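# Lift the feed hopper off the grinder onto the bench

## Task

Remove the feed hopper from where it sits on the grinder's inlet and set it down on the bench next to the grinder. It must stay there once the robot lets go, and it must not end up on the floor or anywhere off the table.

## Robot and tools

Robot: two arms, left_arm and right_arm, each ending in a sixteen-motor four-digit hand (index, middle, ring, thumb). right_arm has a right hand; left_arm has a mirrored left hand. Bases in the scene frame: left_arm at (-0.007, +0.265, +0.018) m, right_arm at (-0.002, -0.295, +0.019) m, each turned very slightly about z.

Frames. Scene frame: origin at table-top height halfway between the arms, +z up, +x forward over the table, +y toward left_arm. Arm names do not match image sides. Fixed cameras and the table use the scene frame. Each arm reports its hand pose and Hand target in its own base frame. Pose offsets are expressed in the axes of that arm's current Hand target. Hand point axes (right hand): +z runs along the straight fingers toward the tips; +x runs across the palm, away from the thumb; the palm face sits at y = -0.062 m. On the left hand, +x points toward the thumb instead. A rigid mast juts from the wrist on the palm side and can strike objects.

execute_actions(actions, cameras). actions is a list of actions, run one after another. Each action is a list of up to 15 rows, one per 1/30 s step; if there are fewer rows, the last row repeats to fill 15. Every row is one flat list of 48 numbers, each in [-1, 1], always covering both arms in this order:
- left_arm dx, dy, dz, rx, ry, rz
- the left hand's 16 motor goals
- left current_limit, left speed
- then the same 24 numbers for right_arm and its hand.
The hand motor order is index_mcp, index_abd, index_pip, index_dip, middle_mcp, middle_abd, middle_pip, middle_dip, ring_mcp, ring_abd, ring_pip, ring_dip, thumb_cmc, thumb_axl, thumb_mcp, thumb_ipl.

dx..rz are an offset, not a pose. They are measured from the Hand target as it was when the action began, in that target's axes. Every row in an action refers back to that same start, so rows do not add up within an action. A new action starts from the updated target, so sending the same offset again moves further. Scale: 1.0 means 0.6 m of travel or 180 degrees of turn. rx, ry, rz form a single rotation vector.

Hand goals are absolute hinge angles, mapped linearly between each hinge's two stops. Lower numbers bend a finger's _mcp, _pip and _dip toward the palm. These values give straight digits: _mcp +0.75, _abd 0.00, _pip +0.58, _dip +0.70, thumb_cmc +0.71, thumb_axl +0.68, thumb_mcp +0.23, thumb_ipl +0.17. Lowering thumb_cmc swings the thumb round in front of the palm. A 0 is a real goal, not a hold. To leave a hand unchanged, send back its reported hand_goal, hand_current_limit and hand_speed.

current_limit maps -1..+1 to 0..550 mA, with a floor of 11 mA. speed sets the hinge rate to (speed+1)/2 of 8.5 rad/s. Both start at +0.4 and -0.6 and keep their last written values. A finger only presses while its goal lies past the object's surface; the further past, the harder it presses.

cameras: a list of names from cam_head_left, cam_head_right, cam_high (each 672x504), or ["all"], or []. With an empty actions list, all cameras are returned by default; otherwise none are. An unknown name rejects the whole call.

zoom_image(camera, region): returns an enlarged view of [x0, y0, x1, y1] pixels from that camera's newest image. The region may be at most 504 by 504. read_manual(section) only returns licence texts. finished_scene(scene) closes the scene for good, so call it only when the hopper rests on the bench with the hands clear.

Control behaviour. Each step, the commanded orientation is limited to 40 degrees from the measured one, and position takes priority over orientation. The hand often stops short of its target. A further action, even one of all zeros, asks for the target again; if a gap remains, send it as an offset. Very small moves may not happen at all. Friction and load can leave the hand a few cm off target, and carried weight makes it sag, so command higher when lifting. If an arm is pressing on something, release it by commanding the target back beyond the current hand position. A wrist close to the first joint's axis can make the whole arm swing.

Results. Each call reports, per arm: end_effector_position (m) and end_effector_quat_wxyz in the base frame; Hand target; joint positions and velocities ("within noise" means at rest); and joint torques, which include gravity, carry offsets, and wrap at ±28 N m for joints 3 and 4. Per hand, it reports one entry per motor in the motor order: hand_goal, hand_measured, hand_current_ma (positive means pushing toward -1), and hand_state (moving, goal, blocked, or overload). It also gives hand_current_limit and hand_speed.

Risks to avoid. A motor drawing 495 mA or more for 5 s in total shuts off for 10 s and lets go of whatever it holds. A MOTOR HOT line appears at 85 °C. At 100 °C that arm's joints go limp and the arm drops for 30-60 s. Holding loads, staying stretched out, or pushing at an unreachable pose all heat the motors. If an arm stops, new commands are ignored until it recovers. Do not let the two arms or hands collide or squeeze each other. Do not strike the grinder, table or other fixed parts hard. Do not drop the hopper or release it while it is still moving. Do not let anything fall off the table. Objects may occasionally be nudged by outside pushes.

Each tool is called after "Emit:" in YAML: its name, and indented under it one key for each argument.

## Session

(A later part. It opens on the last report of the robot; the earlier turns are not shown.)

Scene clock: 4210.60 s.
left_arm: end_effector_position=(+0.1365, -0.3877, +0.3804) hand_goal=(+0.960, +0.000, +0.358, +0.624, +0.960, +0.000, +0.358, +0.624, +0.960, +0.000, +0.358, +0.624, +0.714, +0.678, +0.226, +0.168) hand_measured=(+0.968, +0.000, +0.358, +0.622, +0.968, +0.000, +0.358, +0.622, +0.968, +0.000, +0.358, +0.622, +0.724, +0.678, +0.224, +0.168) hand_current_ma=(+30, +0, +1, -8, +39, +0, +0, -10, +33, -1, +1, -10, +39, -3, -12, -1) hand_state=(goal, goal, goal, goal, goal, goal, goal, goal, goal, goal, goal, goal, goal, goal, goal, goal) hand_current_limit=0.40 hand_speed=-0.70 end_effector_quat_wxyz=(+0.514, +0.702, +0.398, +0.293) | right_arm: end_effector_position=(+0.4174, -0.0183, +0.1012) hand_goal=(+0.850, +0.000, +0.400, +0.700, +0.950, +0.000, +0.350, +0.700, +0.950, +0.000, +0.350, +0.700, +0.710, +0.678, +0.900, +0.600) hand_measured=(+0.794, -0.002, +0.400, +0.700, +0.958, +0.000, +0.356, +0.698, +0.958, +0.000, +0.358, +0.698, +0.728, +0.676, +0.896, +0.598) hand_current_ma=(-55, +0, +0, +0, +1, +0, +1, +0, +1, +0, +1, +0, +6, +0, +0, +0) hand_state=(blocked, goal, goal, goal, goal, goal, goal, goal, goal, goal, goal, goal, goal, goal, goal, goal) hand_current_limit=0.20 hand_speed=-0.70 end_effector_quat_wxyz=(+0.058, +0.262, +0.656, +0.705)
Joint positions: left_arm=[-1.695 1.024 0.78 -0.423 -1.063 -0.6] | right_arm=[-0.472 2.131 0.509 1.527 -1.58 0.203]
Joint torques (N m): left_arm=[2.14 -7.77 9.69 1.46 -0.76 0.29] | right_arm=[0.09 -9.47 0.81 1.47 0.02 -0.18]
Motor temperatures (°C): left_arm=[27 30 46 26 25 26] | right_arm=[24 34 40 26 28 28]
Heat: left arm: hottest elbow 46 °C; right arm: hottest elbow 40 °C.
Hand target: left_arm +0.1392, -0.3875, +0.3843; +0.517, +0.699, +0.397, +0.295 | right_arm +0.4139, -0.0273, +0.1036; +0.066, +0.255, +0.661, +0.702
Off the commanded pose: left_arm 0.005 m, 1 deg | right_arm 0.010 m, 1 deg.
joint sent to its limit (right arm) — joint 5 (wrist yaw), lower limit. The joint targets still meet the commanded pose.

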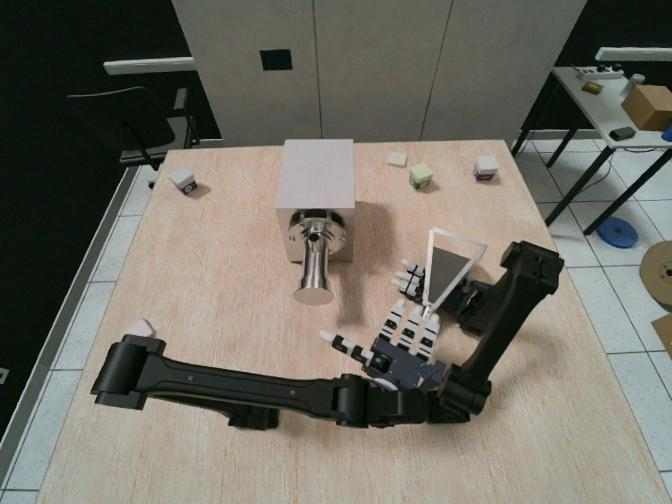

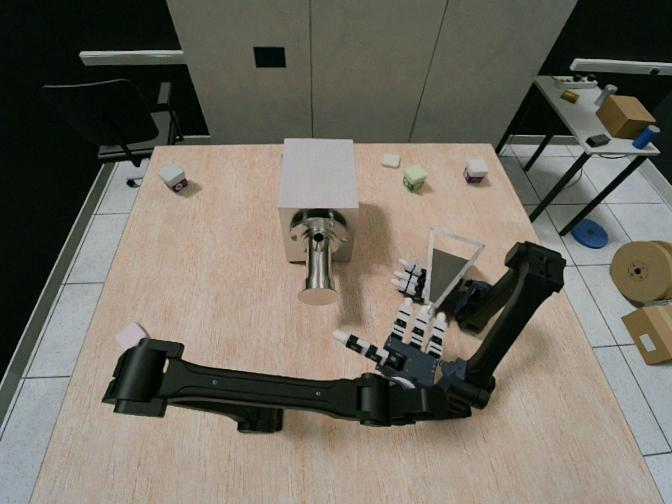

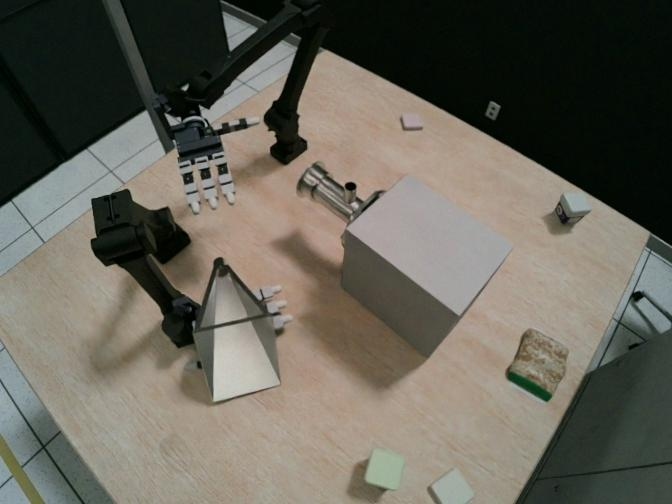

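Emit:
execute_actions:
  actions:
    - [[-0.057,-0.126,0.074,0,0,0,0.959,0,0.358,0.623,0.959,0,0.358,0.623,0.959,0,0.358,0.623,0.714,0.678,0.226,0.168,0.4,-0.7,0,0,0,0,0,0,0.85,0,0.4,0.70,0.95,0,0.35,0.70,0.95,0,0.35,0.70,0.71,0.678,0.9,0.6,0.2,-0.7]]
    - [[0,-0.12,0.037,0,0,0,0.959,0,0.358,0.623,0.959,0,0.358,0.623,0.959,0,0.358,0.623,0.714,0.678,0.226,0.168,0.4,-0.7,0,0,0,0,0,0,0.85,0,0.4,0.70,0.95,0,0.35,0.70,0.95,0,0.35,0.70,0.71,0.678,0.9,0.6,0.2,-0.7]]
    - [[0,-0.12,0.037,0,0,0,0.959,0,0.358,0.623,0.959,0,0.358,0.623,0.959,0,0.358,0.623,0.714,0.678,0.226,0.168,0.4,-0.7,0,0,0,0,0,0,0.85,0,0.4,0.70,0.95,0,0.35,0.70,0.95,0,0.35,0.70,0.71,0.678,0.9,0.6,0.2,-0.7]]
  cameras: ["all"]

Emit:
zoom_image:
  camera: "cam_high"
  region: [130, 170, 330, 400]

Emit:
zoom_image:
  camera: "cam_head_right"
  region: [340, 230, 520, 430]

Scene clock: 4230.47 s.
left_arm: end_effector_position=(+0.1372, -0.4256, +0.1476) hand_goal=(+0.960, +0.000, +0.358, +0.624, +0.960, +0.000, +0.358, +0.624, +0.960, +0.000, +0.358, +0.624, +0.714, +0.678, +0.226, +0.168) hand_measured=(+0.968, +0.000, +0.358, +0.622, +0.968, +0.000, +0.358, +0.622, +0.968, +0.000, +0.358, +0.622, +0.724, +0.678, +0.224, +0.168) hand_current_ma=(+31, +0, +1, -8, +39, +0, +1, -10, +33, -1, +1, -10, +39, -3, -12, -1) hand_state=(goal, goal, goal, goal, goal, goal, goal, goal, goal, goal, goal, goal, goal, goal, goal, goal) hand_current_limit=0.40 hand_speed=-0.70 end_effector_quat_wxyz=(+0.516, +0.700, +0.399, +0.291) | right_arm: end_effector_position=(+0.4174, -0.0183, +0.1012) hand_goal=(+0.850, +0.000, +0.400, +0.700, +0.950, +0.000, +0.350, +0.700, +0.950, +0.000, +0.350, +0.700, +0.710, +0.678, +0.900, +0.600) hand_measured=(+0.794, -0.002, +0.400, +0.700, +0.958, +0.000, +0.356, +0.698, +0.958, +0.000, +0.358, +0.698, +0.728, +0.676, +0.896, +0.598) hand_current_ma=(-55, +0, +0, +0, +1, +0, +1, +0, +1, +0, +1, +0, +6, +0, +0, +0) hand_state=(blocked, goal, goal, goal, goal, goal, goal, goal, goal, goal, goal, goal, goal, goal, goal, goal) hand_current_limit=0.20 hand_speed=-0.70 end_effector_quat_wxyz=(+0.058, +0.262, +0.656, +0.705)
Joint positions: left_arm=[-1.68 1.643 0.543 0.456 -1.05 -0.583] | right_arm=[-0.472 2.131 0.509 1.527 -1.58 0.203]
Joint torques (N m): left_arm=[2.43 -11.46 5.16 1.52 -0.77 0.27] | right_arm=[0.03 -9.52 0.85 1.44 0.01 -0.17]
Heat: left arm: hottest elbow 46 °C; right arm: hottest elbow 40 °C.
Hand target: left_arm +0.1399, -0.4273, +0.1485; +0.517, +0.698, +0.397, +0.295 | right_arm +0.4139, -0.0273, +0.1036; +0.066, +0.255, +0.661, +0.702
Off the commanded pose: left_arm 0.003 m, 1 deg | right_arm 0.010 m, 1 deg.
joint sent to its limit (right arm) — joint 5 (wrist yaw), lower limit. The joint targets still meet the commanded pose.

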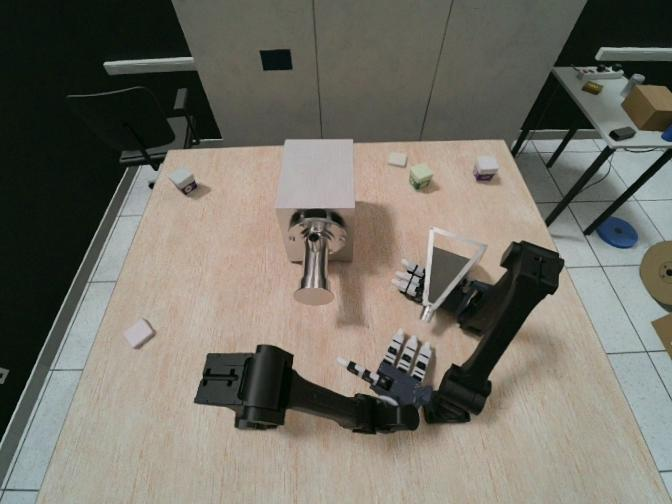

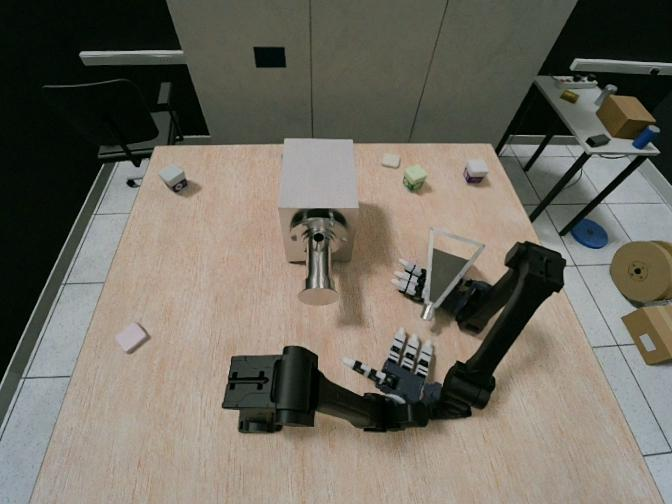

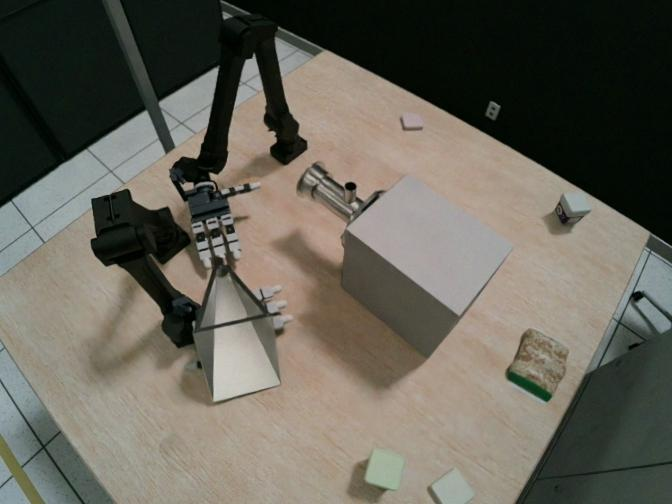

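Scaled by 2.191 from the camera's 672x504 image, which has a finer 960x720 frame.

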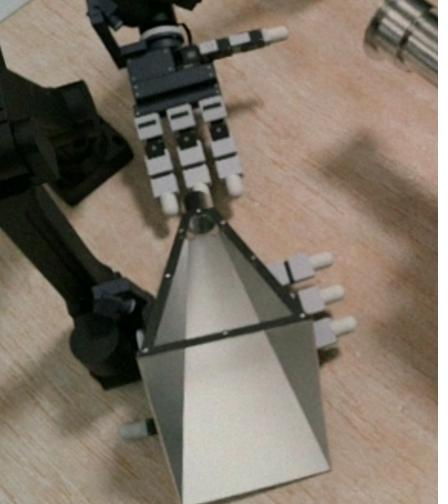

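Scaled by 2.520 from the camera's 672x504 image, which has a finer 960x720 frame.

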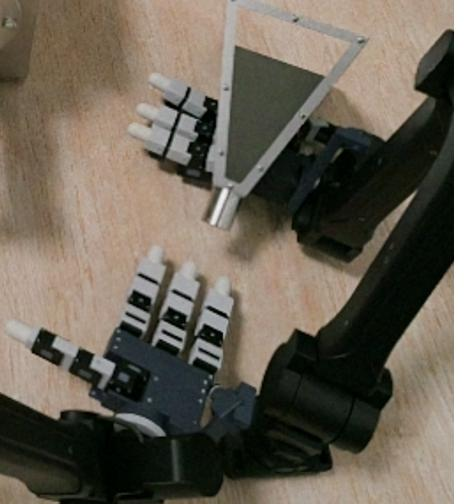

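Emit:
execute_actions:
  actions:
    - [[-0.017,-0.03,0.1,0,0,0,0.959,0,0.358,0.623,0.959,0,0.358,0.623,0.959,0,0.358,0.623,0.714,0.678,0.226,0.168,0.4,-0.7,0,0,0,0,0,0,0.85,0,0.4,0.70,0.95,0,0.35,0.70,0.95,0,0.35,0.70,0.71,0.678,0.9,0.6,0.2,-0.7]]
  cameras: ["cam_head_right","cam_high"]

Emit:
zoom_image:
  camera: "cam_high"
  region: [150, 190, 300, 340]

Emit:
zoom_image:
  camera: "cam_head_right"
  region: [340, 230, 520, 430]

Scene clock: 4241.37 s.
left_arm: end_effector_position=(+0.1775, -0.4534, +0.1238) hand_goal=(+0.960, +0.000, +0.358, +0.624, +0.960, +0.000, +0.358, +0.624, +0.960, +0.000, +0.358, +0.624, +0.714, +0.678, +0.226, +0.168) hand_measured=(+0.960, +0.000, +0.358, +0.622, +0.964, +0.000, +0.358, +0.622, +0.966, +0.000, +0.358, +0.622, +0.724, +0.678, +0.224, +0.168) hand_current_ma=(-3, +0, -2, -8, +14, -1, -1, -10, +23, -1, -1, -10, +42, -3, -11, -1) hand_state=(goal, goal, goal, goal, goal, goal, goal, goal, goal, goal, goal, goal, goal, goal, goal, goal) hand_current_limit=0.40 hand_speed=-0.70 end_effector_quat_wxyz=(+0.522, +0.692, +0.403, +0.294) | right_arm: end_effector_position=(+0.4174, -0.0183, +0.1012) hand_goal=(+0.850, +0.000, +0.400, +0.700, +0.950, +0.000, +0.350, +0.700, +0.950, +0.000, +0.350, +0.700, +0.710, +0.678, +0.900, +0.600) hand_measured=(+0.794, -0.002, +0.400, +0.700, +0.958, +0.000, +0.356, +0.698, +0.958, +0.000, +0.358, +0.698, +0.728, +0.676, +0.896, +0.598) hand_current_ma=(-55, +0, +0, +0, +1, +0, +1, +0, +1, +0, +1, +0, +6, +0, +0, +0) hand_state=(blocked, goal, goal, goal, goal, goal, goal, goal, goal, goal, goal, goal, goal, goal, goal, goal) hand_current_limit=0.20 hand_speed=-0.70 end_effector_quat_wxyz=(+0.058, +0.262, +0.656, +0.705)
Joint positions: left_arm=[-1.566 1.8 0.603 0.675 -0.972 -0.457] | right_arm=[-0.472 2.131 0.509 1.527 -1.58 0.203]
Joint torques (N m): left_arm=[1.96 -11.11 5.79 1.31 0.11 0.2] | right_arm=[0.09 -9.47 0.85 1.42 0.01 -0.18]
Heat: left arm: hottest elbow 46 °C; right arm: hottest elbow 40 °C.
Hand target: left_arm +0.1794, -0.4628, +0.1137; +0.517, +0.699, +0.397, +0.295 | right_arm +0.4139, -0.0273, +0.1036; +0.066, +0.255, +0.661, +0.702
Off the commanded pose: left_arm 0.014 m, 1 deg | right_arm 0.010 m, 1 deg.
joint sent to its limit (right arm) — joint 5 (wrist yaw), lower limit. The joint targets still meet the commanded pose.
Images, in order (width x height): cam_head_right 672x504, cam_high 672x504.

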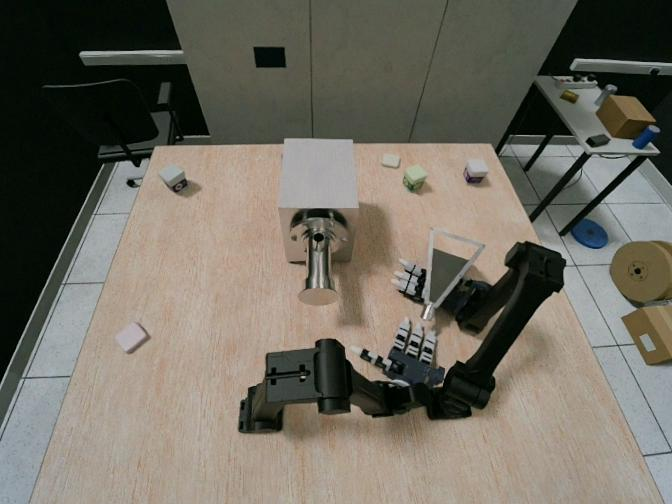

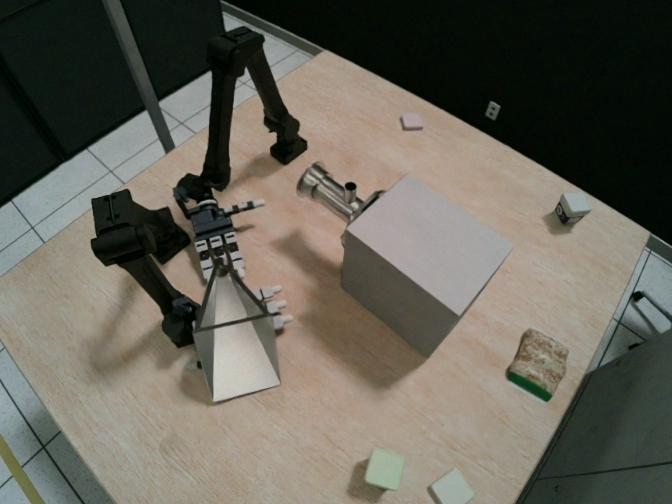

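Scaled by 3.360 from the camera's 672x504 image, which has a finer 960x720 frame.

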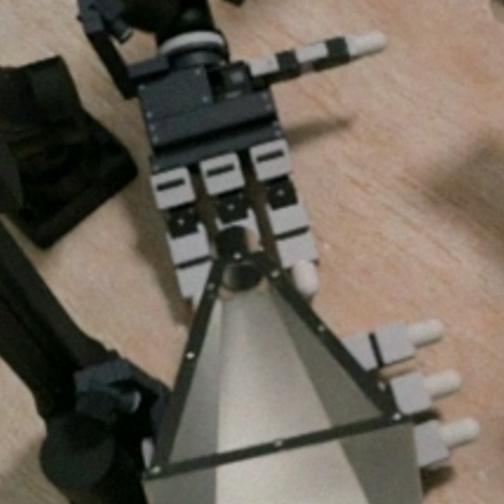

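Scaled by 2.520 from the camera's 672x504 image, which has a finer 960x720 frame.

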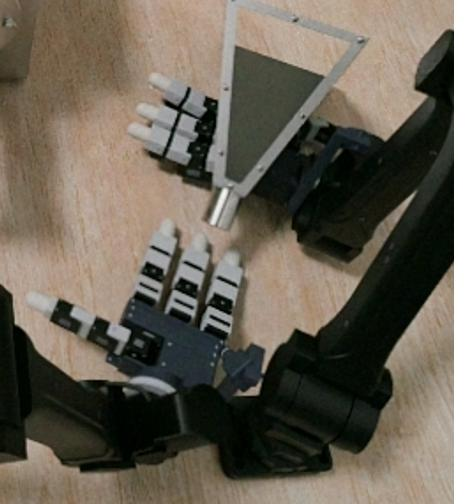

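Emit:
execute_actions:
  actions:
    - [[-0.01,0.045,0.0,0,0,0,0.959,0,0.358,0.623,0.959,0,0.358,0.623,0.959,0,0.358,0.623,0.714,0.678,0.226,0.168,0.4,-0.7,0,0,0,0,0,0,0.85,0,0.4,0.70,0.95,0,0.35,0.70,0.95,0,0.35,0.70,0.71,0.678,0.9,0.6,0.2,-0.7]]
    - [[0,0.029,0.08,0,0,0,0.959,0,0.358,0.623,0.959,0,0.358,0.623,0.959,0,0.358,0.623,0.714,0.678,0.226,0.168,0.4,-0.7,0,0,0,0,0,0,0.85,0,0.4,0.70,0.95,0,0.35,0.70,0.95,0,0.35,0.70,0.71,0.678,0.9,0.6,0.2,-0.7]]
  cameras: ["cam_head_right","cam_high"]

Emit:
zoom_image:
  camera: "cam_high"
  region: [150, 190, 300, 340]

Emit:
zoom_image:
  camera: "cam_head_right"
  region: [340, 230, 520, 430]

Scene clock: 4255.47 s.
left_arm: end_effector_position=(+0.2274, -0.4831, +0.1350) hand_goal=(+0.960, +0.000, +0.358, +0.624, +0.960, +0.000, +0.358, +0.624, +0.960, +0.000, +0.358, +0.624, +0.714, +0.678, +0.226, +0.168) hand_measured=(+0.966, +0.000, +0.358, +0.622, +0.968, +0.000, +0.358, +0.622, +0.966, +0.000, +0.358, +0.622, +0.724, +0.678, +0.224, +0.168) hand_current_ma=(+29, +0, +0, -8, +35, -1, +0, -10, +24, +0, -1, -10, +42, -3, -11, -1) hand_state=(goal, goal, goal, goal, goal, goal, goal, goal, goal, goal, goal, goal, goal, goal, goal, goal) hand_current_limit=0.40 hand_speed=-0.70 end_effector_quat_wxyz=(+0.506, +0.703, +0.401, +0.297) | right_arm: end_effector_position=(+0.4174, -0.0183, +0.1012) hand_goal=(+0.850, +0.000, +0.400, +0.700, +0.950, +0.000, +0.350, +0.700, +0.950, +0.000, +0.350, +0.700, +0.710, +0.678, +0.900, +0.600) hand_measured=(+0.794, -0.002, +0.400, +0.700, +0.958, +0.000, +0.356, +0.698, +0.958, +0.000, +0.358, +0.698, +0.728, +0.676, +0.896, +0.598) hand_current_ma=(-55, +0, +0, +0, +1, +0, +1, +0, +1, +0, +1, +0, +6, +0, +0, +0) hand_state=(blocked, goal, goal, goal, goal, goal, goal, goal, goal, goal, goal, goal, goal, goal, goal, goal) hand_current_limit=0.20 hand_speed=-0.70 end_effector_quat_wxyz=(+0.058, +0.262, +0.656, +0.705)
Joint positions: left_arm=[-1.446 1.797 0.692 0.607 -0.862 -0.378] | right_arm=[-0.472 2.131 0.509 1.527 -1.58 0.203]
Joint torques (N m): left_arm=[1.38 -13.68 7.73 1.78 -0.34 0.26] | right_arm=[0.03 -9.41 0.83 1.48 0.01 -0.18]
Heat: left arm: hottest elbow 44 °C; right arm: hottest elbow 40 °C.
Hand target: left_arm +0.2271, -0.4979, +0.1420; +0.517, +0.699, +0.397, +0.295 | right_arm +0.4139, -0.0273, +0.1036; +0.066, +0.255, +0.661, +0.702
Off the commanded pose: left_arm 0.016 m, 1 deg | right_arm 0.010 m, 1 deg.
joint sent to its limit (right arm) — joint 5 (wrist yaw), lower limit. The joint targets still meet the commanded pose.
Images, in order (width x height): cam_head_right 672x504, cam_high 672x504.

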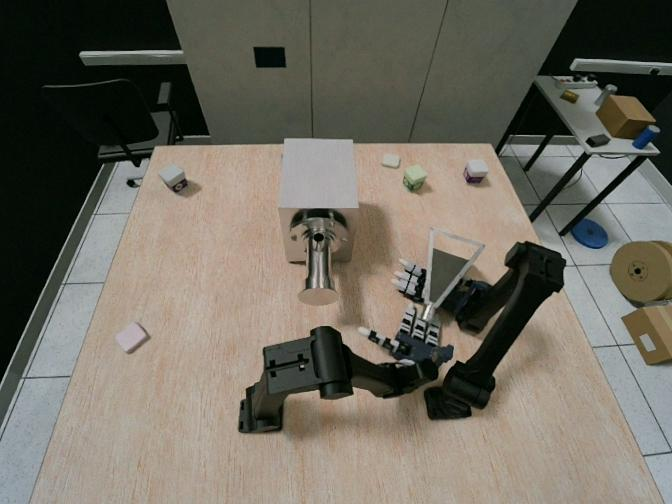

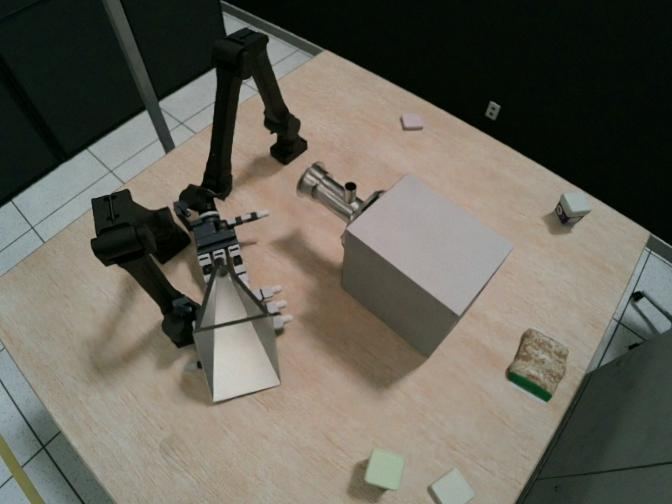

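Scaled by 3.360 from the camera's 672x504 image, which has a finer 960x720 frame.

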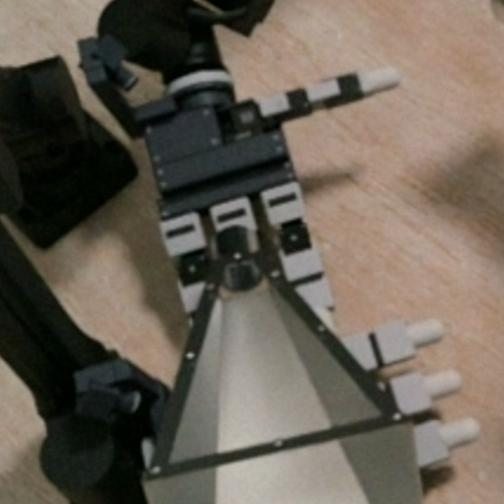

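Scaled by 2.520 from the camera's 672x504 image, which has a finer 960x720 frame.

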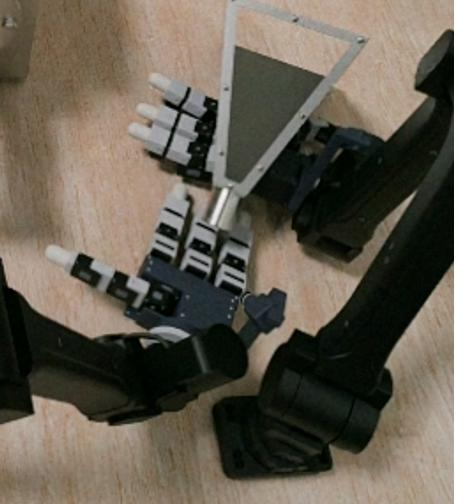

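Emit:
execute_actions:
  actions:
    - [[0,0.048,-0.015,0,0,0,0.959,0,0.358,0.623,0.959,0,0.358,0.623,0.959,0,0.358,0.623,0.714,0.678,0.226,0.168,0.6,-0.7,0,0,0,0,0,0,0.85,0,0.4,0.70,0.95,0,0.35,0.70,0.95,0,0.35,0.70,0.71,0.678,0.9,0.6,0.2,-0.7]]
    - [[0,0.048,-0.015,0,0,0,0.959,0,0.358,0.623,0.959,0,0.358,0.623,0.959,0,0.358,0.623,0.714,0.678,0.226,0.168,0.6,-0.7,0,0,0,0,0,0,0.85,0,0.4,0.70,0.95,0,0.35,0.70,0.95,0,0.35,0.70,0.71,0.678,0.9,0.6,0.2,-0.7]]
  cameras: ["cam_head_right","cam_high"]

Emit:
zoom_image:
  camera: "cam_head_right"
  region: [340, 230, 520, 430]

Scene clock: 4265.70 s.
left_arm: end_effector_position=(+0.2262, -0.4810, +0.1759) hand_goal=(+0.960, +0.000, +0.358, +0.624, +0.960, +0.000, +0.358, +0.624, +0.960, +0.000, +0.358, +0.624, +0.714, +0.678, +0.226, +0.168) hand_measured=(+0.966, +0.000, +0.358, +0.622, +0.994, +0.000, +0.366, +0.622, +0.966, +0.000, +0.358, +0.622, +0.724, +0.678, +0.224, +0.168) hand_current_ma=(+29, +0, +0, -8, +164, -1, +32, -10, +28, +0, +0, -10, +42, -3, -11, -1) hand_state=(goal, goal, goal, goal, blocked, goal, goal, goal, goal, goal, goal, goal, goal, goal, goal, goal) hand_current_limit=0.60 hand_speed=-0.70 end_effector_quat_wxyz=(+0.495, +0.713, +0.394, +0.301) | right_arm: end_effector_position=(+0.4174, -0.0191, +0.1012) hand_goal=(+0.850, +0.000, +0.400, +0.700, +0.950, +0.000, +0.350, +0.700, +0.950, +0.000, +0.350, +0.700, +0.710, +0.678, +0.900, +0.600) hand_measured=(+0.794, -0.002, +0.400, +0.700, +0.958, +0.000, +0.356, +0.698, +0.958, +0.000, +0.358, +0.698, +0.738, +0.678, +0.896, +0.598) hand_current_ma=(-55, +0, +0, +0, +1, +0, +1, +0, +1, +0, +1, +0, +12, +0, +0, +0) hand_state=(blocked, goal, goal, goal, goal, goal, goal, goal, goal, goal, goal, goal, blocked, goal, goal, goal) hand_current_limit=0.20 hand_speed=-0.70 end_effector_quat_wxyz=(+0.059, +0.263, +0.656, +0.705)
Joint positions: left_arm=[-1.446 1.657 0.697 0.435 -0.856 -0.371] | right_arm=[-0.474 2.131 0.509 1.527 -1.58 0.203]
Joint torques (N m): left_arm=[1.44 -15.56 9.94 1.11 -0.66 0.22] | right_arm=[0.15 -9.47 0.83 1.43 0.01 -0.17]
Heat: left arm: hottest elbow 44 °C; right arm: hottest elbow 40 °C.
Hand target: left_arm +0.2267, -0.4978, +0.2023; +0.517, +0.699, +0.397, +0.295 | right_arm +0.4139, -0.0273, +0.1036; +0.066, +0.255, +0.661, +0.702
Off the commanded pose: left_arm 0.031 m, 3 deg | right_arm 0.009 m, 1 deg.
joint sent to its limit (right arm) — joint 5 (wrist yaw), lower limit. The joint targets still meet the commanded pose.
Images, in order (width x height): cam_head_right 672x504, cam_high 672x504.

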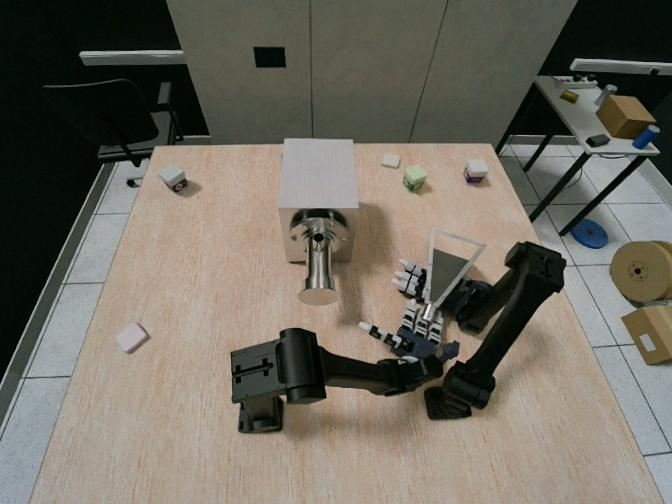

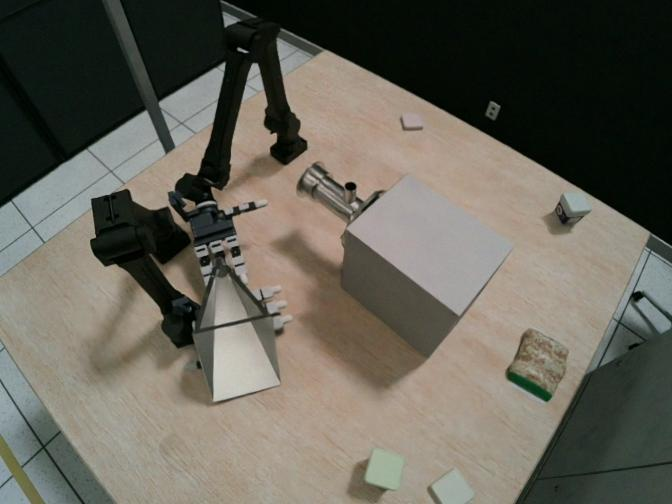

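Scaled by 2.520 from the camera's 672x504 image, which has a finer 960x720 frame.

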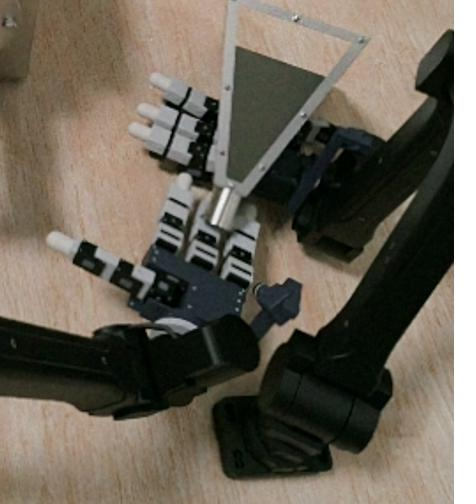

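Emit:
execute_actions:
  actions:
    - [[0,0.04,-0.013,0,0,0,0.959,0,0.358,0.623,0.959,0,0.358,0.623,0.959,0,0.358,0.623,0.714,0.678,0.226,0.168,0.6,-0.7,0,0,0,0,0,0,0.85,0,0.4,0.70,0.95,0,0.35,0.70,0.95,0,0.35,0.70,0.71,0.678,0.9,0.6,0.2,-0.7]]
    - [[0,0.04,-0.013,0,0,0,0.959,0,0.358,0.623,0.959,0,0.358,0.623,0.959,0,0.358,0.623,0.714,0.678,0.226,0.168,0.6,-0.7,0,0,0,0,0,0,0.85,0,0.4,0.70,0.95,0,0.35,0.70,0.95,0,0.35,0.70,0.71,0.678,0.9,0.6,0.2,-0.7]]
  cameras: ["cam_head_right","cam_high"]

Emit:
zoom_image:
  camera: "cam_head_right"
  region: [340, 230, 520, 430]

Emit:
zoom_image:
  camera: "cam_high"
  region: [130, 210, 300, 420]

Scene clock: 4277.10 s.
left_arm: end_effector_position=(+0.2256, -0.4775, +0.2141) hand_goal=(+0.960, +0.000, +0.358, +0.624, +0.960, +0.000, +0.358, +0.624, +0.960, +0.000, +0.358, +0.624, +0.714, +0.678, +0.226, +0.168) hand_measured=(+0.966, +0.000, +0.358, +0.622, +0.998, +0.000, +0.376, +0.622, +0.966, +0.000, +0.358, +0.622, +0.724, +0.678, +0.224, +0.168) hand_current_ma=(+29, +0, +0, -8, +178, +1, +75, -6, +28, +0, +0, -10, +42, -3, -11, -1) hand_state=(goal, goal, goal, goal, blocked, goal, goal, goal, goal, goal, goal, goal, goal, goal, goal, goal) hand_current_limit=0.60 hand_speed=-0.70 end_effector_quat_wxyz=(+0.485, +0.721, +0.391, +0.304) | right_arm: end_effector_position=(+0.4173, -0.0204, +0.1012) hand_goal=(+0.850, +0.000, +0.400, +0.700, +0.950, +0.000, +0.350, +0.700, +0.950, +0.000, +0.350, +0.700, +0.710, +0.678, +0.900, +0.600) hand_measured=(+0.794, -0.002, +0.400, +0.700, +0.958, +0.000, +0.356, +0.698, +0.958, +0.000, +0.358, +0.698, +0.758, +0.672, +0.896, +0.598) hand_current_ma=(-55, +0, +0, +0, +1, +0, +1, +0, +1, +0, +1, +0, +37, -1, +0, +0) hand_state=(blocked, goal, goal, goal, goal, goal, goal, goal, goal, goal, goal, goal, blocked, goal, goal, goal) hand_current_limit=0.20 hand_speed=-0.70 end_effector_quat_wxyz=(+0.060, +0.264, +0.656, +0.705)
Joint positions: left_arm=[-1.446 1.538 0.718 0.268 -0.854 -0.371] | right_arm=[-0.477 2.131 0.509 1.527 -1.58 0.204]
Joint torques (N m): left_arm=[1.08 -14.86 12.04 1.39 -0.83 0.21] | right_arm=[0.38 -9.52 0.84 1.46 0.02 -0.16]
Heat: left arm: hottest elbow 44 °C; right arm: hottest elbow 40 °C.
Hand target: left_arm +0.2258, -0.4973, +0.2530; +0.517, +0.699, +0.397, +0.295 | right_arm +0.4139, -0.0272, +0.1036; +0.066, +0.255, +0.661, +0.702
Off the commanded pose: left_arm 0.044 m, 5 deg | right_arm 0.008 m, 1 deg.
joint sent to its limit (right arm) — joint 5 (wrist yaw), lower limit. The joint targets still meet the commanded pose.
Images, in order (width x height): cam_head_right 672x504, cam_high 672x504.

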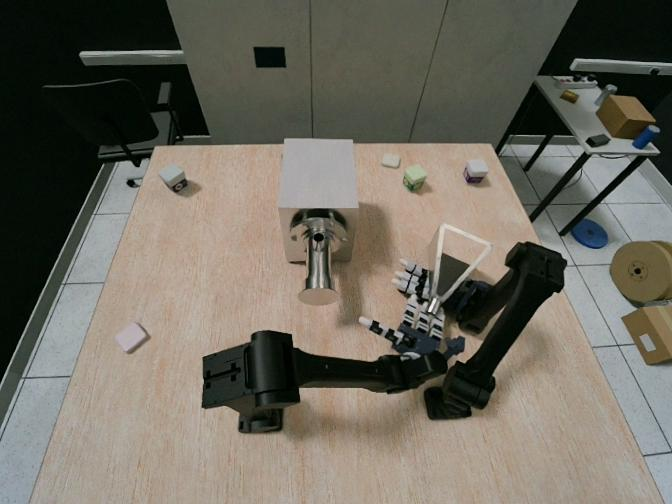

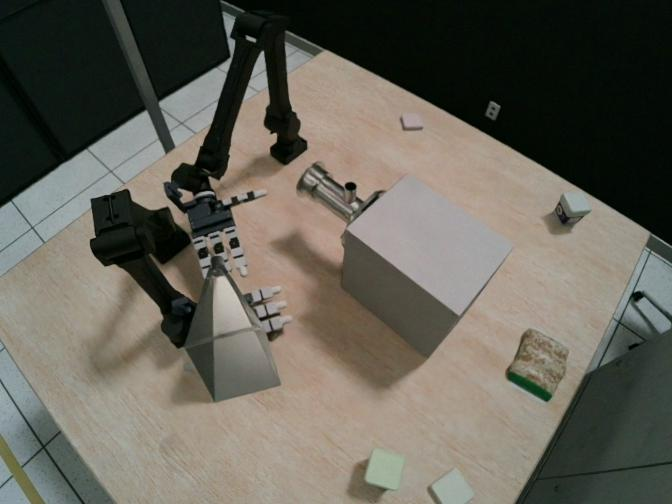

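Scaled by 2.520 from the camera's 672x504 image, which has a finer 960x720 frame.

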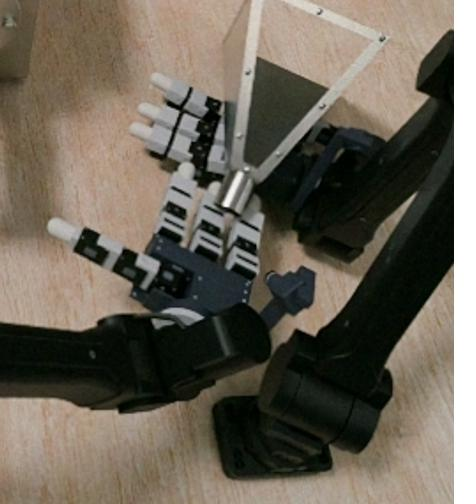

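Scaled by 2.400 from the camera's 672x504 image, which has a finer 960x720 frame.

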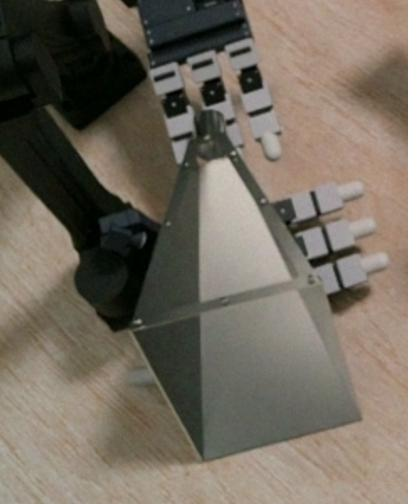

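Emit:
execute_actions:
  actions:
    - [[0,0,0,0,0,0,0.959,0,0.358,0.623,0.959,0,0.358,0.623,0.959,0,0.358,0.623,0.714,0.678,0.226,0.168,0.6,-0.7,0,0,-0.08,0,-0.03,0,0.85,0,0.4,0.70,0.95,0,0.35,0.70,0.95,0,0.35,0.70,0.71,0.678,0.9,0.6,0.2,-0.7]]
    - [[0,0,0,0,0,0,0.959,0,0.358,0.623,0.959,0,0.358,0.623,0.959,0,0.358,0.623,0.714,0.678,0.226,0.168,0.6,-0.7,0,0,-0.08,0,-0.03,0,0.85,0,0.4,0.70,0.95,0,0.35,0.70,0.95,0,0.35,0.70,0.71,0.678,0.9,0.6,0.2,-0.7]]
  cameras: ["cam_head_right","cam_high"]

Emit:
zoom_image:
  camera: "cam_high"
  region: [130, 210, 300, 420]

Scene clock: 4291.70 s.
left_arm: end_effector_position=(+0.2253, -0.4778, +0.2126) hand_goal=(+0.960, +0.000, +0.358, +0.624, +0.960, +0.000, +0.358, +0.624, +0.960, +0.000, +0.358, +0.624, +0.714, +0.678, +0.226, +0.168) hand_measured=(+0.966, +0.000, +0.358, +0.622, +0.998, +0.000, +0.388, +0.624, +0.966, +0.000, +0.358, +0.622, +0.724, +0.678, +0.224, +0.168) hand_current_ma=(+29, +0, +0, -8, +179, +1, +130, +0, +28, +0, +0, -10, +42, -3, -11, -1) hand_state=(goal, goal, goal, goal, blocked, goal, blocked, goal, goal, goal, goal, goal, goal, goal, goal, goal) hand_current_limit=0.60 hand_speed=-0.70 end_effector_quat_wxyz=(+0.482, +0.723, +0.389, +0.305) | right_arm: end_effector_position=(+0.3972, -0.0676, +0.1023) hand_goal=(+0.850, +0.000, +0.400, +0.700, +0.950, +0.000, +0.350, +0.700, +0.950, +0.000, +0.350, +0.700, +0.710, +0.678, +0.900, +0.600) hand_measured=(+0.814, -0.002, +0.402, +0.700, +0.958, +0.000, +0.356, +0.698, +0.958, +0.000, +0.358, +0.698, +0.726, +0.672, +0.896, +0.598) hand_current_ma=(-24, +0, +0, +0, +1, +0, +1, +0, +1, +0, +1, +0, +4, -1, +0, +0) hand_state=(blocked, goal, goal, goal, goal, goal, goal, goal, goal, goal, goal, goal, goal, goal, goal, goal) hand_current_limit=0.20 hand_speed=-0.70 end_effector_quat_wxyz=(+0.115, +0.302, +0.639, +0.698)
Joint positions: left_arm=[-1.447 1.538 0.718 0.26 -0.852 -0.371] | right_arm=[-0.614 2.131 0.471 1.554 -1.58 0.171]
Joint torques (N m): left_arm=[1.26 -14.8 12.11 1.68 -0.93 0.2] | right_arm=[1.67 -9 0.87 0.98 0.03 -0.05]
Heat: left arm: hottest elbow 48 °C; right arm: hottest elbow 39 °C.
Hand target: left_arm +0.2259, -0.4973, +0.2530; +0.517, +0.699, +0.397, +0.295 | right_arm +0.3973, -0.0676, +0.1022; +0.115, +0.302, +0.639, +0.698 (last step not sent: back at the drive's target)
Off the commanded pose: left_arm 0.045 m, 5 deg | right_arm 0.053 m, 4 deg.
pose unreachable (right arm): on one or more control steps of this call, first in action 1 (counted from 0), this arm could not follow its commanded pose, so it was not sent that pose on those steps. It may still have moved: this result reports where it is.
cause: moving toward the commanded pose would bring two parts of the arm too close to each other (joints 4 (wrist pitch) to 6 (wrist roll) lie between them).
Images, in order (width x height): cam_head_right 672x504, cam_high 672x504.

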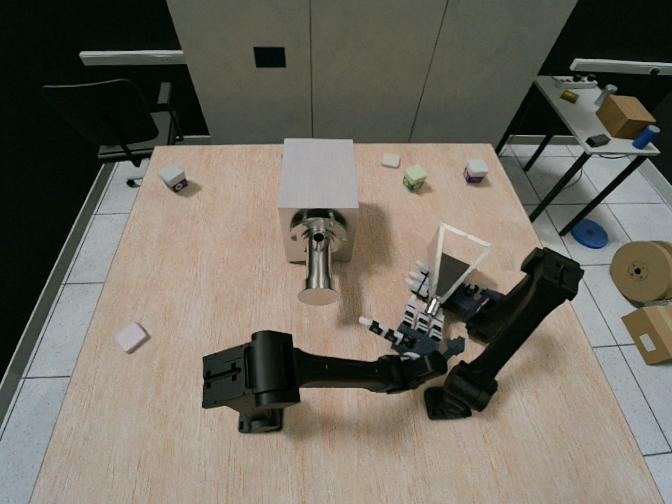

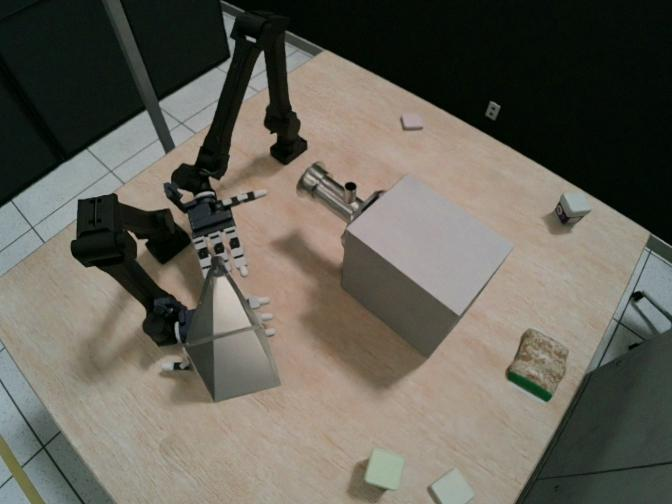

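Scaled by 2.400 from the camera's 672x504 image, which has a finer 960x720 frame.

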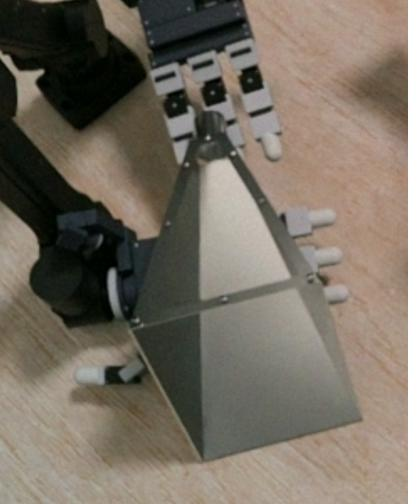

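Emit:
execute_actions:
  actions:
    - [[0,0,0,0,0,0,0.959,0,0.358,0.623,0.959,0,0.358,0.623,0.959,0,0.358,0.623,0.714,0.678,0.226,0.168,0.6,-0.7,0,0,0,0,-0.07,0,0.85,0,0.4,0.70,0.95,0,0.35,0.70,0.95,0,0.35,0.70,0.71,0.678,0.9,0.6,0.2,-0.7]]
    - [[0,0,0,0,0,0,0.959,0,0.358,0.623,0.959,0,0.358,0.623,0.959,0,0.358,0.623,0.714,0.678,0.226,0.168,0.6,-0.7,-0.03,0,-0.08,0,-0.0,0,0.85,0,0.4,0.70,0.95,0,0.35,0.70,0.95,0,0.35,0.70,0.71,0.678,0.9,0.6,0.2,-0.7]]
  cameras: ["cam_high"]

Emit:
zoom_image:
  camera: "cam_high"
  region: [130, 210, 300, 420]

Scene clock: 4304.73 s.
left_arm: end_effector_position=(+0.2253, -0.4778, +0.2124) hand_goal=(+0.960, +0.000, +0.358, +0.624, +0.960, +0.000, +0.358, +0.624, +0.960, +0.000, +0.358, +0.624, +0.714, +0.678, +0.226, +0.168) hand_measured=(+0.966, +0.000, +0.358, +0.622, +0.998, +0.002, +0.392, +0.630, +0.970, -0.002, +0.360, +0.622, +0.724, +0.678, +0.224, +0.168) hand_current_ma=(+29, +0, +0, -8, +179, +8, +153, +28, +41, -6, +7, -8, +42, -3, -11, -1) hand_state=(goal, goal, goal, goal, blocked, goal, blocked, goal, goal, goal, goal, goal, goal, goal, goal, goal) hand_current_limit=0.60 hand_speed=-0.70 end_effector_quat_wxyz=(+0.482, +0.724, +0.389, +0.305) | right_arm: end_effector_position=(+0.3718, -0.0971, +0.1034) hand_goal=(+0.850, +0.000, +0.400, +0.700, +0.950, +0.000, +0.350, +0.700, +0.950, +0.000, +0.350, +0.700, +0.710, +0.678, +0.900, +0.600) hand_measured=(+0.824, +0.002, +0.434, +0.714, +0.958, +0.000, +0.356, +0.698, +0.958, +0.000, +0.358, +0.698, +0.724, +0.672, +0.896, +0.598) hand_current_ma=(-12, +0, +18, +3, +1, +0, +1, +0, +1, +0, +1, +0, +4, -1, +0, +0) hand_state=(blocked, goal, blocked, goal, goal, goal, goal, goal, goal, goal, goal, goal, goal, goal, goal, goal) hand_current_limit=0.20 hand_speed=-0.70 end_effector_quat_wxyz=(+0.182, +0.356, +0.620, +0.675)
Joint positions: left_arm=[-1.447 1.538 0.718 0.26 -0.852 -0.371] | right_arm=[-0.718 2.055 0.379 1.358 -1.501 -0.058]
Joint torques (N m): left_arm=[1.2 -14.68 12.11 1.65 -0.96 0.2] | right_arm=[-0.26 -7.94 1.55 0.36 0.35 -0.03]
Heat: left arm: hottest elbow 49 °C; right arm: hottest elbow 39 °C.
Hand target: left_arm +0.2259, -0.4973, +0.2530; +0.517, +0.699, +0.397, +0.295 | right_arm +0.3740, -0.1132, +0.1002; +0.184, +0.377, +0.622, +0.661
Off the commanded pose: left_arm 0.045 m, 5 deg | right_arm 0.017 m, 3 deg.
Images, in order (width x height): cam_high 672x504.

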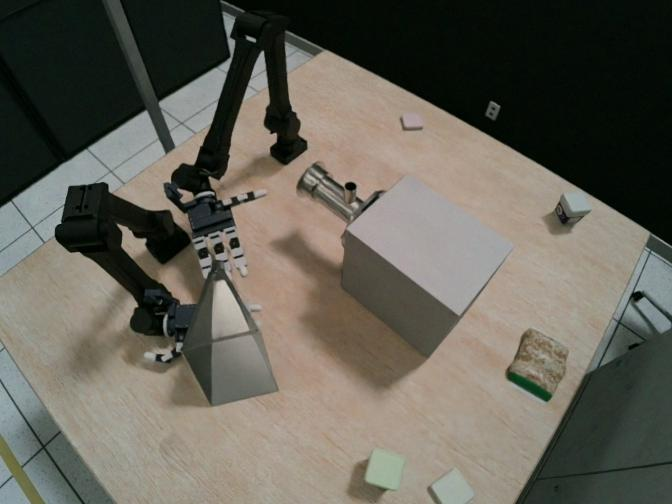

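Scaled by 2.400 from the camera's 672x504 image, which has a finer 960x720 frame.

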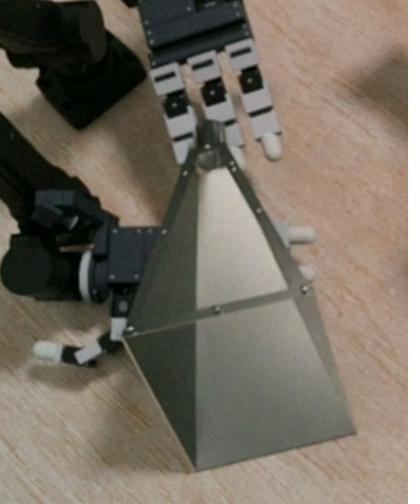

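Emit:
execute_actions:
  actions:
    - [[0,0,0,0,0,0,0.959,0,0.358,0.623,0.959,0,0.358,0.623,0.959,0,0.358,0.623,0.714,0.678,0.226,0.168,0.6,-0.7,0.0,-0.005,-0.08,0,-0.01,0,0.95,0,0.35,0.70,0.95,0,0.35,0.70,0.95,0,0.35,0.70,0.71,0.678,0.9,0.6,0.2,-0.7]]
    - [[0,0,0,0,0,0,0.959,0,0.358,0.623,0.959,0,0.358,0.623,0.959,0,0.358,0.623,0.714,0.678,0.226,0.168,0.6,-0.7,-0.0,0,-0.08,0,-0.02,0,0.95,0,0.35,0.70,0.95,0,0.35,0.70,0.95,0,0.35,0.70,0.71,0.678,0.9,0.6,0.2,-0.7]]
  cameras: ["cam_high"]

Emit:
zoom_image:
  camera: "cam_high"
  region: [130, 210, 300, 420]

Scene clock: 4314.37 s.
left_arm: end_effector_position=(+0.2253, -0.4778, +0.2124) hand_goal=(+0.960, +0.000, +0.358, +0.624, +0.960, +0.000, +0.358, +0.624, +0.960, +0.000, +0.358, +0.624, +0.714, +0.678, +0.226, +0.168) hand_measured=(+0.966, +0.000, +0.358, +0.622, +0.998, +0.002, +0.392, +0.630, +0.970, -0.002, +0.360, +0.622, +0.724, +0.678, +0.224, +0.168) hand_current_ma=(+29, +0, +0, -8, +179, +8, +153, +28, +42, -6, +7, -8, +42, -3, -11, -1) hand_state=(goal, goal, goal, goal, blocked, goal, blocked, goal, goal, goal, goal, goal, goal, goal, goal, goal) hand_current_limit=0.60 hand_speed=-0.70 end_effector_quat_wxyz=(+0.482, +0.724, +0.389, +0.305) | right_arm: end_effector_position=(+0.3705, -0.0956, +0.1064) hand_goal=(+0.950, +0.000, +0.350, +0.700, +0.950, +0.000, +0.350, +0.700, +0.950, +0.000, +0.350, +0.700, +0.710, +0.678, +0.900, +0.600) hand_measured=(+0.874, +0.006, +0.386, +0.714, +0.958, +0.000, +0.356, +0.698, +0.958, +0.000, +0.358, +0.698, +0.724, +0.672, +0.896, +0.598) hand_current_ma=(-101, +0, +21, +3, +1, +0, +1, +0, +1, +0, +1, +0, +4, -1, +0, +0) hand_state=(blocked, goal, blocked, goal, goal, goal, goal, goal, goal, goal, goal, goal, goal, goal, goal, goal) hand_current_limit=0.20 hand_speed=-0.70 end_effector_quat_wxyz=(+0.186, +0.348, +0.623, +0.675)
Joint positions: left_arm=[-1.447 1.538 0.718 0.26 -0.852 -0.371] | right_arm=[-0.718 2.049 0.379 1.361 -1.508 -0.068]
Joint torques (N m): left_arm=[1.14 -14.8 12.07 1.69 -0.97 0.19] | right_arm=[1.55 -7.59 0.9 0.88 0.06 0.05]
Heat: left arm: hottest elbow 50 °C; right arm: hottest elbow 39 °C.
Hand target: left_arm +0.2259, -0.4973, +0.2530; +0.517, +0.699, +0.397, +0.295 | right_arm +0.3718, -0.0970, +0.1035; +0.182, +0.356, +0.620, +0.675 (last step not sent: back at the drive's target)
Off the commanded pose: left_arm 0.045 m, 5 deg | right_arm 0.048 m, 4 deg.
pose unreachable (right arm): on one or more control steps of this call, first in action 0 (counted from 0), this arm could not follow its commanded pose, so it was not sent that pose on those steps. It may still have moved: this result reports where it is.
cause: moving toward the commanded pose would bring two parts of the arm too close to each other (joints 4 (wrist pitch) to 6 (wrist roll) lie between them).
Images, in order (width x height): cam_high 672x504.

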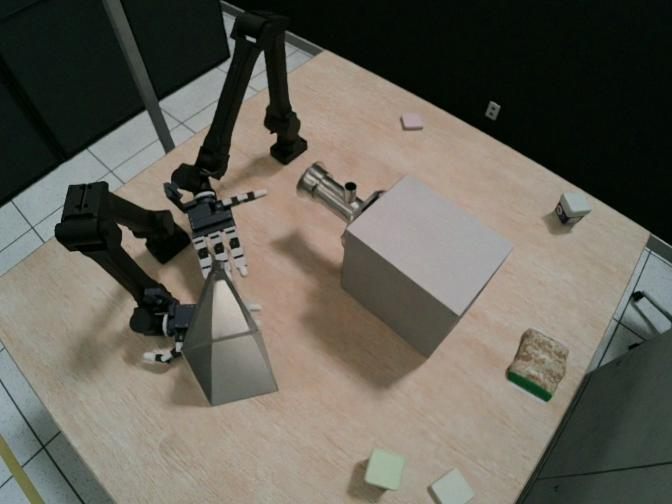

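Scaled by 2.400 from the camera's 672x504 image, which has a finer 960x720 frame.

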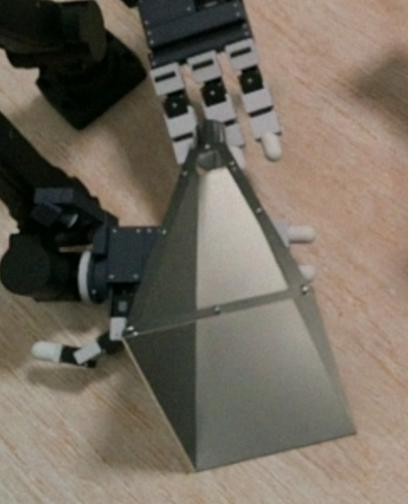

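Emit:
execute_actions:
  actions:
    - [[0,0,0,0,0,0,0.959,0,0.358,0.623,0.959,0,0.358,0.623,0.959,0,0.358,0.623,0.714,0.678,0.226,0.168,0.6,-0.7,0.0,0,0,0,-0.08,0,0.95,0,0.35,0.70,0.95,0,0.35,0.70,0.95,0,0.35,0.70,0.71,0.678,0.9,0.6,0.2,-0.7]]
    - [[0,0,0,0,0,0,0.959,0,0.358,0.623,0.959,0,0.358,0.623,0.959,0,0.358,0.623,0.714,0.678,0.226,0.168,0.6,-0.7,-0.05,0.01,-0.08,0,-0.02,0,0.95,0,0.35,0.70,0.95,0,0.35,0.70,0.95,0,0.35,0.70,0.71,0.678,0.9,0.6,0.2,-0.7]]
  cameras: ["cam_high"]

Emit:
zoom_image:
  camera: "cam_high"
  region: [130, 210, 300, 420]

Scene clock: 4331.20 s.
left_arm: end_effector_position=(+0.2253, -0.4778, +0.2123) hand_goal=(+0.960, +0.000, +0.358, +0.624, +0.960, +0.000, +0.358, +0.624, +0.960, +0.000, +0.358, +0.624, +0.714, +0.678, +0.226, +0.168) hand_measured=(+0.966, +0.000, +0.358, +0.622, +0.998, +0.004, +0.396, +0.638, +0.976, -0.006, +0.364, +0.624, +0.724, +0.678, +0.224, +0.168) hand_current_ma=(+29, +0, +0, -8, +179, +13, +171, +61, +68, -17, +21, -1, +42, -3, -11, -1) hand_state=(goal, goal, goal, goal, blocked, goal, blocked, goal, goal, goal, goal, goal, goal, goal, goal, goal) hand_current_limit=0.60 hand_speed=-0.70 end_effector_quat_wxyz=(+0.481, +0.724, +0.389, +0.305) | right_arm: end_effector_position=(+0.3474, -0.1347, +0.1111) hand_goal=(+0.950, +0.000, +0.350, +0.700, +0.950, +0.000, +0.350, +0.700, +0.950, +0.000, +0.350, +0.700, +0.710, +0.678, +0.900, +0.600) hand_measured=(+0.924, -0.004, +0.376, +0.712, +0.958, +0.000, +0.356, +0.698, +0.958, +0.000, +0.358, +0.698, +0.724, +0.672, +0.898, +0.598) hand_current_ma=(-12, +0, +11, +2, +1, +0, +1, +0, +1, +0, +1, +0, +4, -1, +0, +0) hand_state=(blocked, goal, blocked, goal, goal, goal, goal, goal, goal, goal, goal, goal, goal, goal, goal, goal) hand_current_limit=0.20 hand_speed=-0.70 end_effector_quat_wxyz=(+0.276, +0.437, +0.593, +0.618)
Joint positions: left_arm=[-1.447 1.538 0.718 0.259 -0.852 -0.371] | right_arm=[-0.831 1.968 0.277 1.328 -1.331 -0.139]
Joint torques (N m): left_arm=[1.08 -14.97 12.03 1.73 -0.98 0.19] | right_arm=[-0.03 -6.77 1.16 0.34 0.27 0.01]
Motor temperatures (°C): left_arm=[27 30 52 26 26 25] | right_arm=[24 33 39 26 28 27]
Heat: left arm: hottest elbow 52 °C; right arm: hottest elbow 39 °C.
Hand target: left_arm +0.2259, -0.4973, +0.2530; +0.517, +0.699, +0.397, +0.295 | right_arm +0.3465, -0.1479, +0.1061; +0.276, +0.457, +0.584, +0.611
Off the commanded pose: left_arm 0.045 m, 5 deg | right_arm 0.014 m, 3 deg.
Images, in order (width x height): cam_high 672x504.

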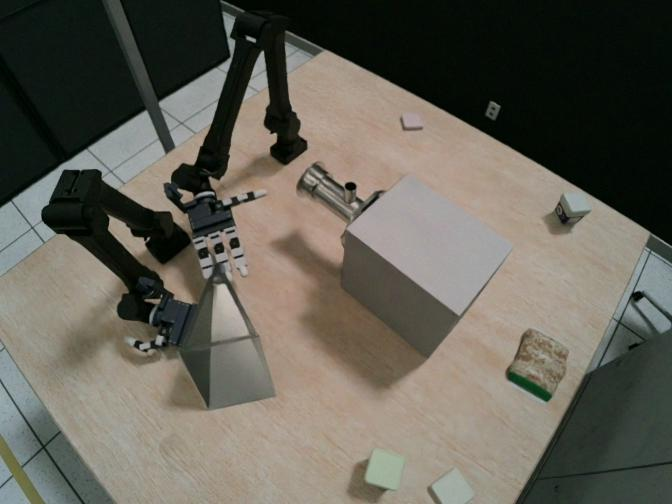

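Scaled by 2.400 from the camera's 672x504 image, which has a finer 960x720 frame.

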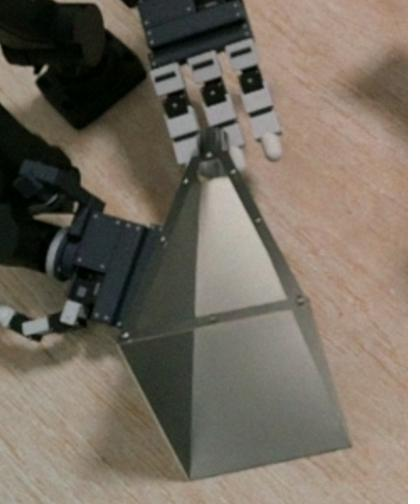

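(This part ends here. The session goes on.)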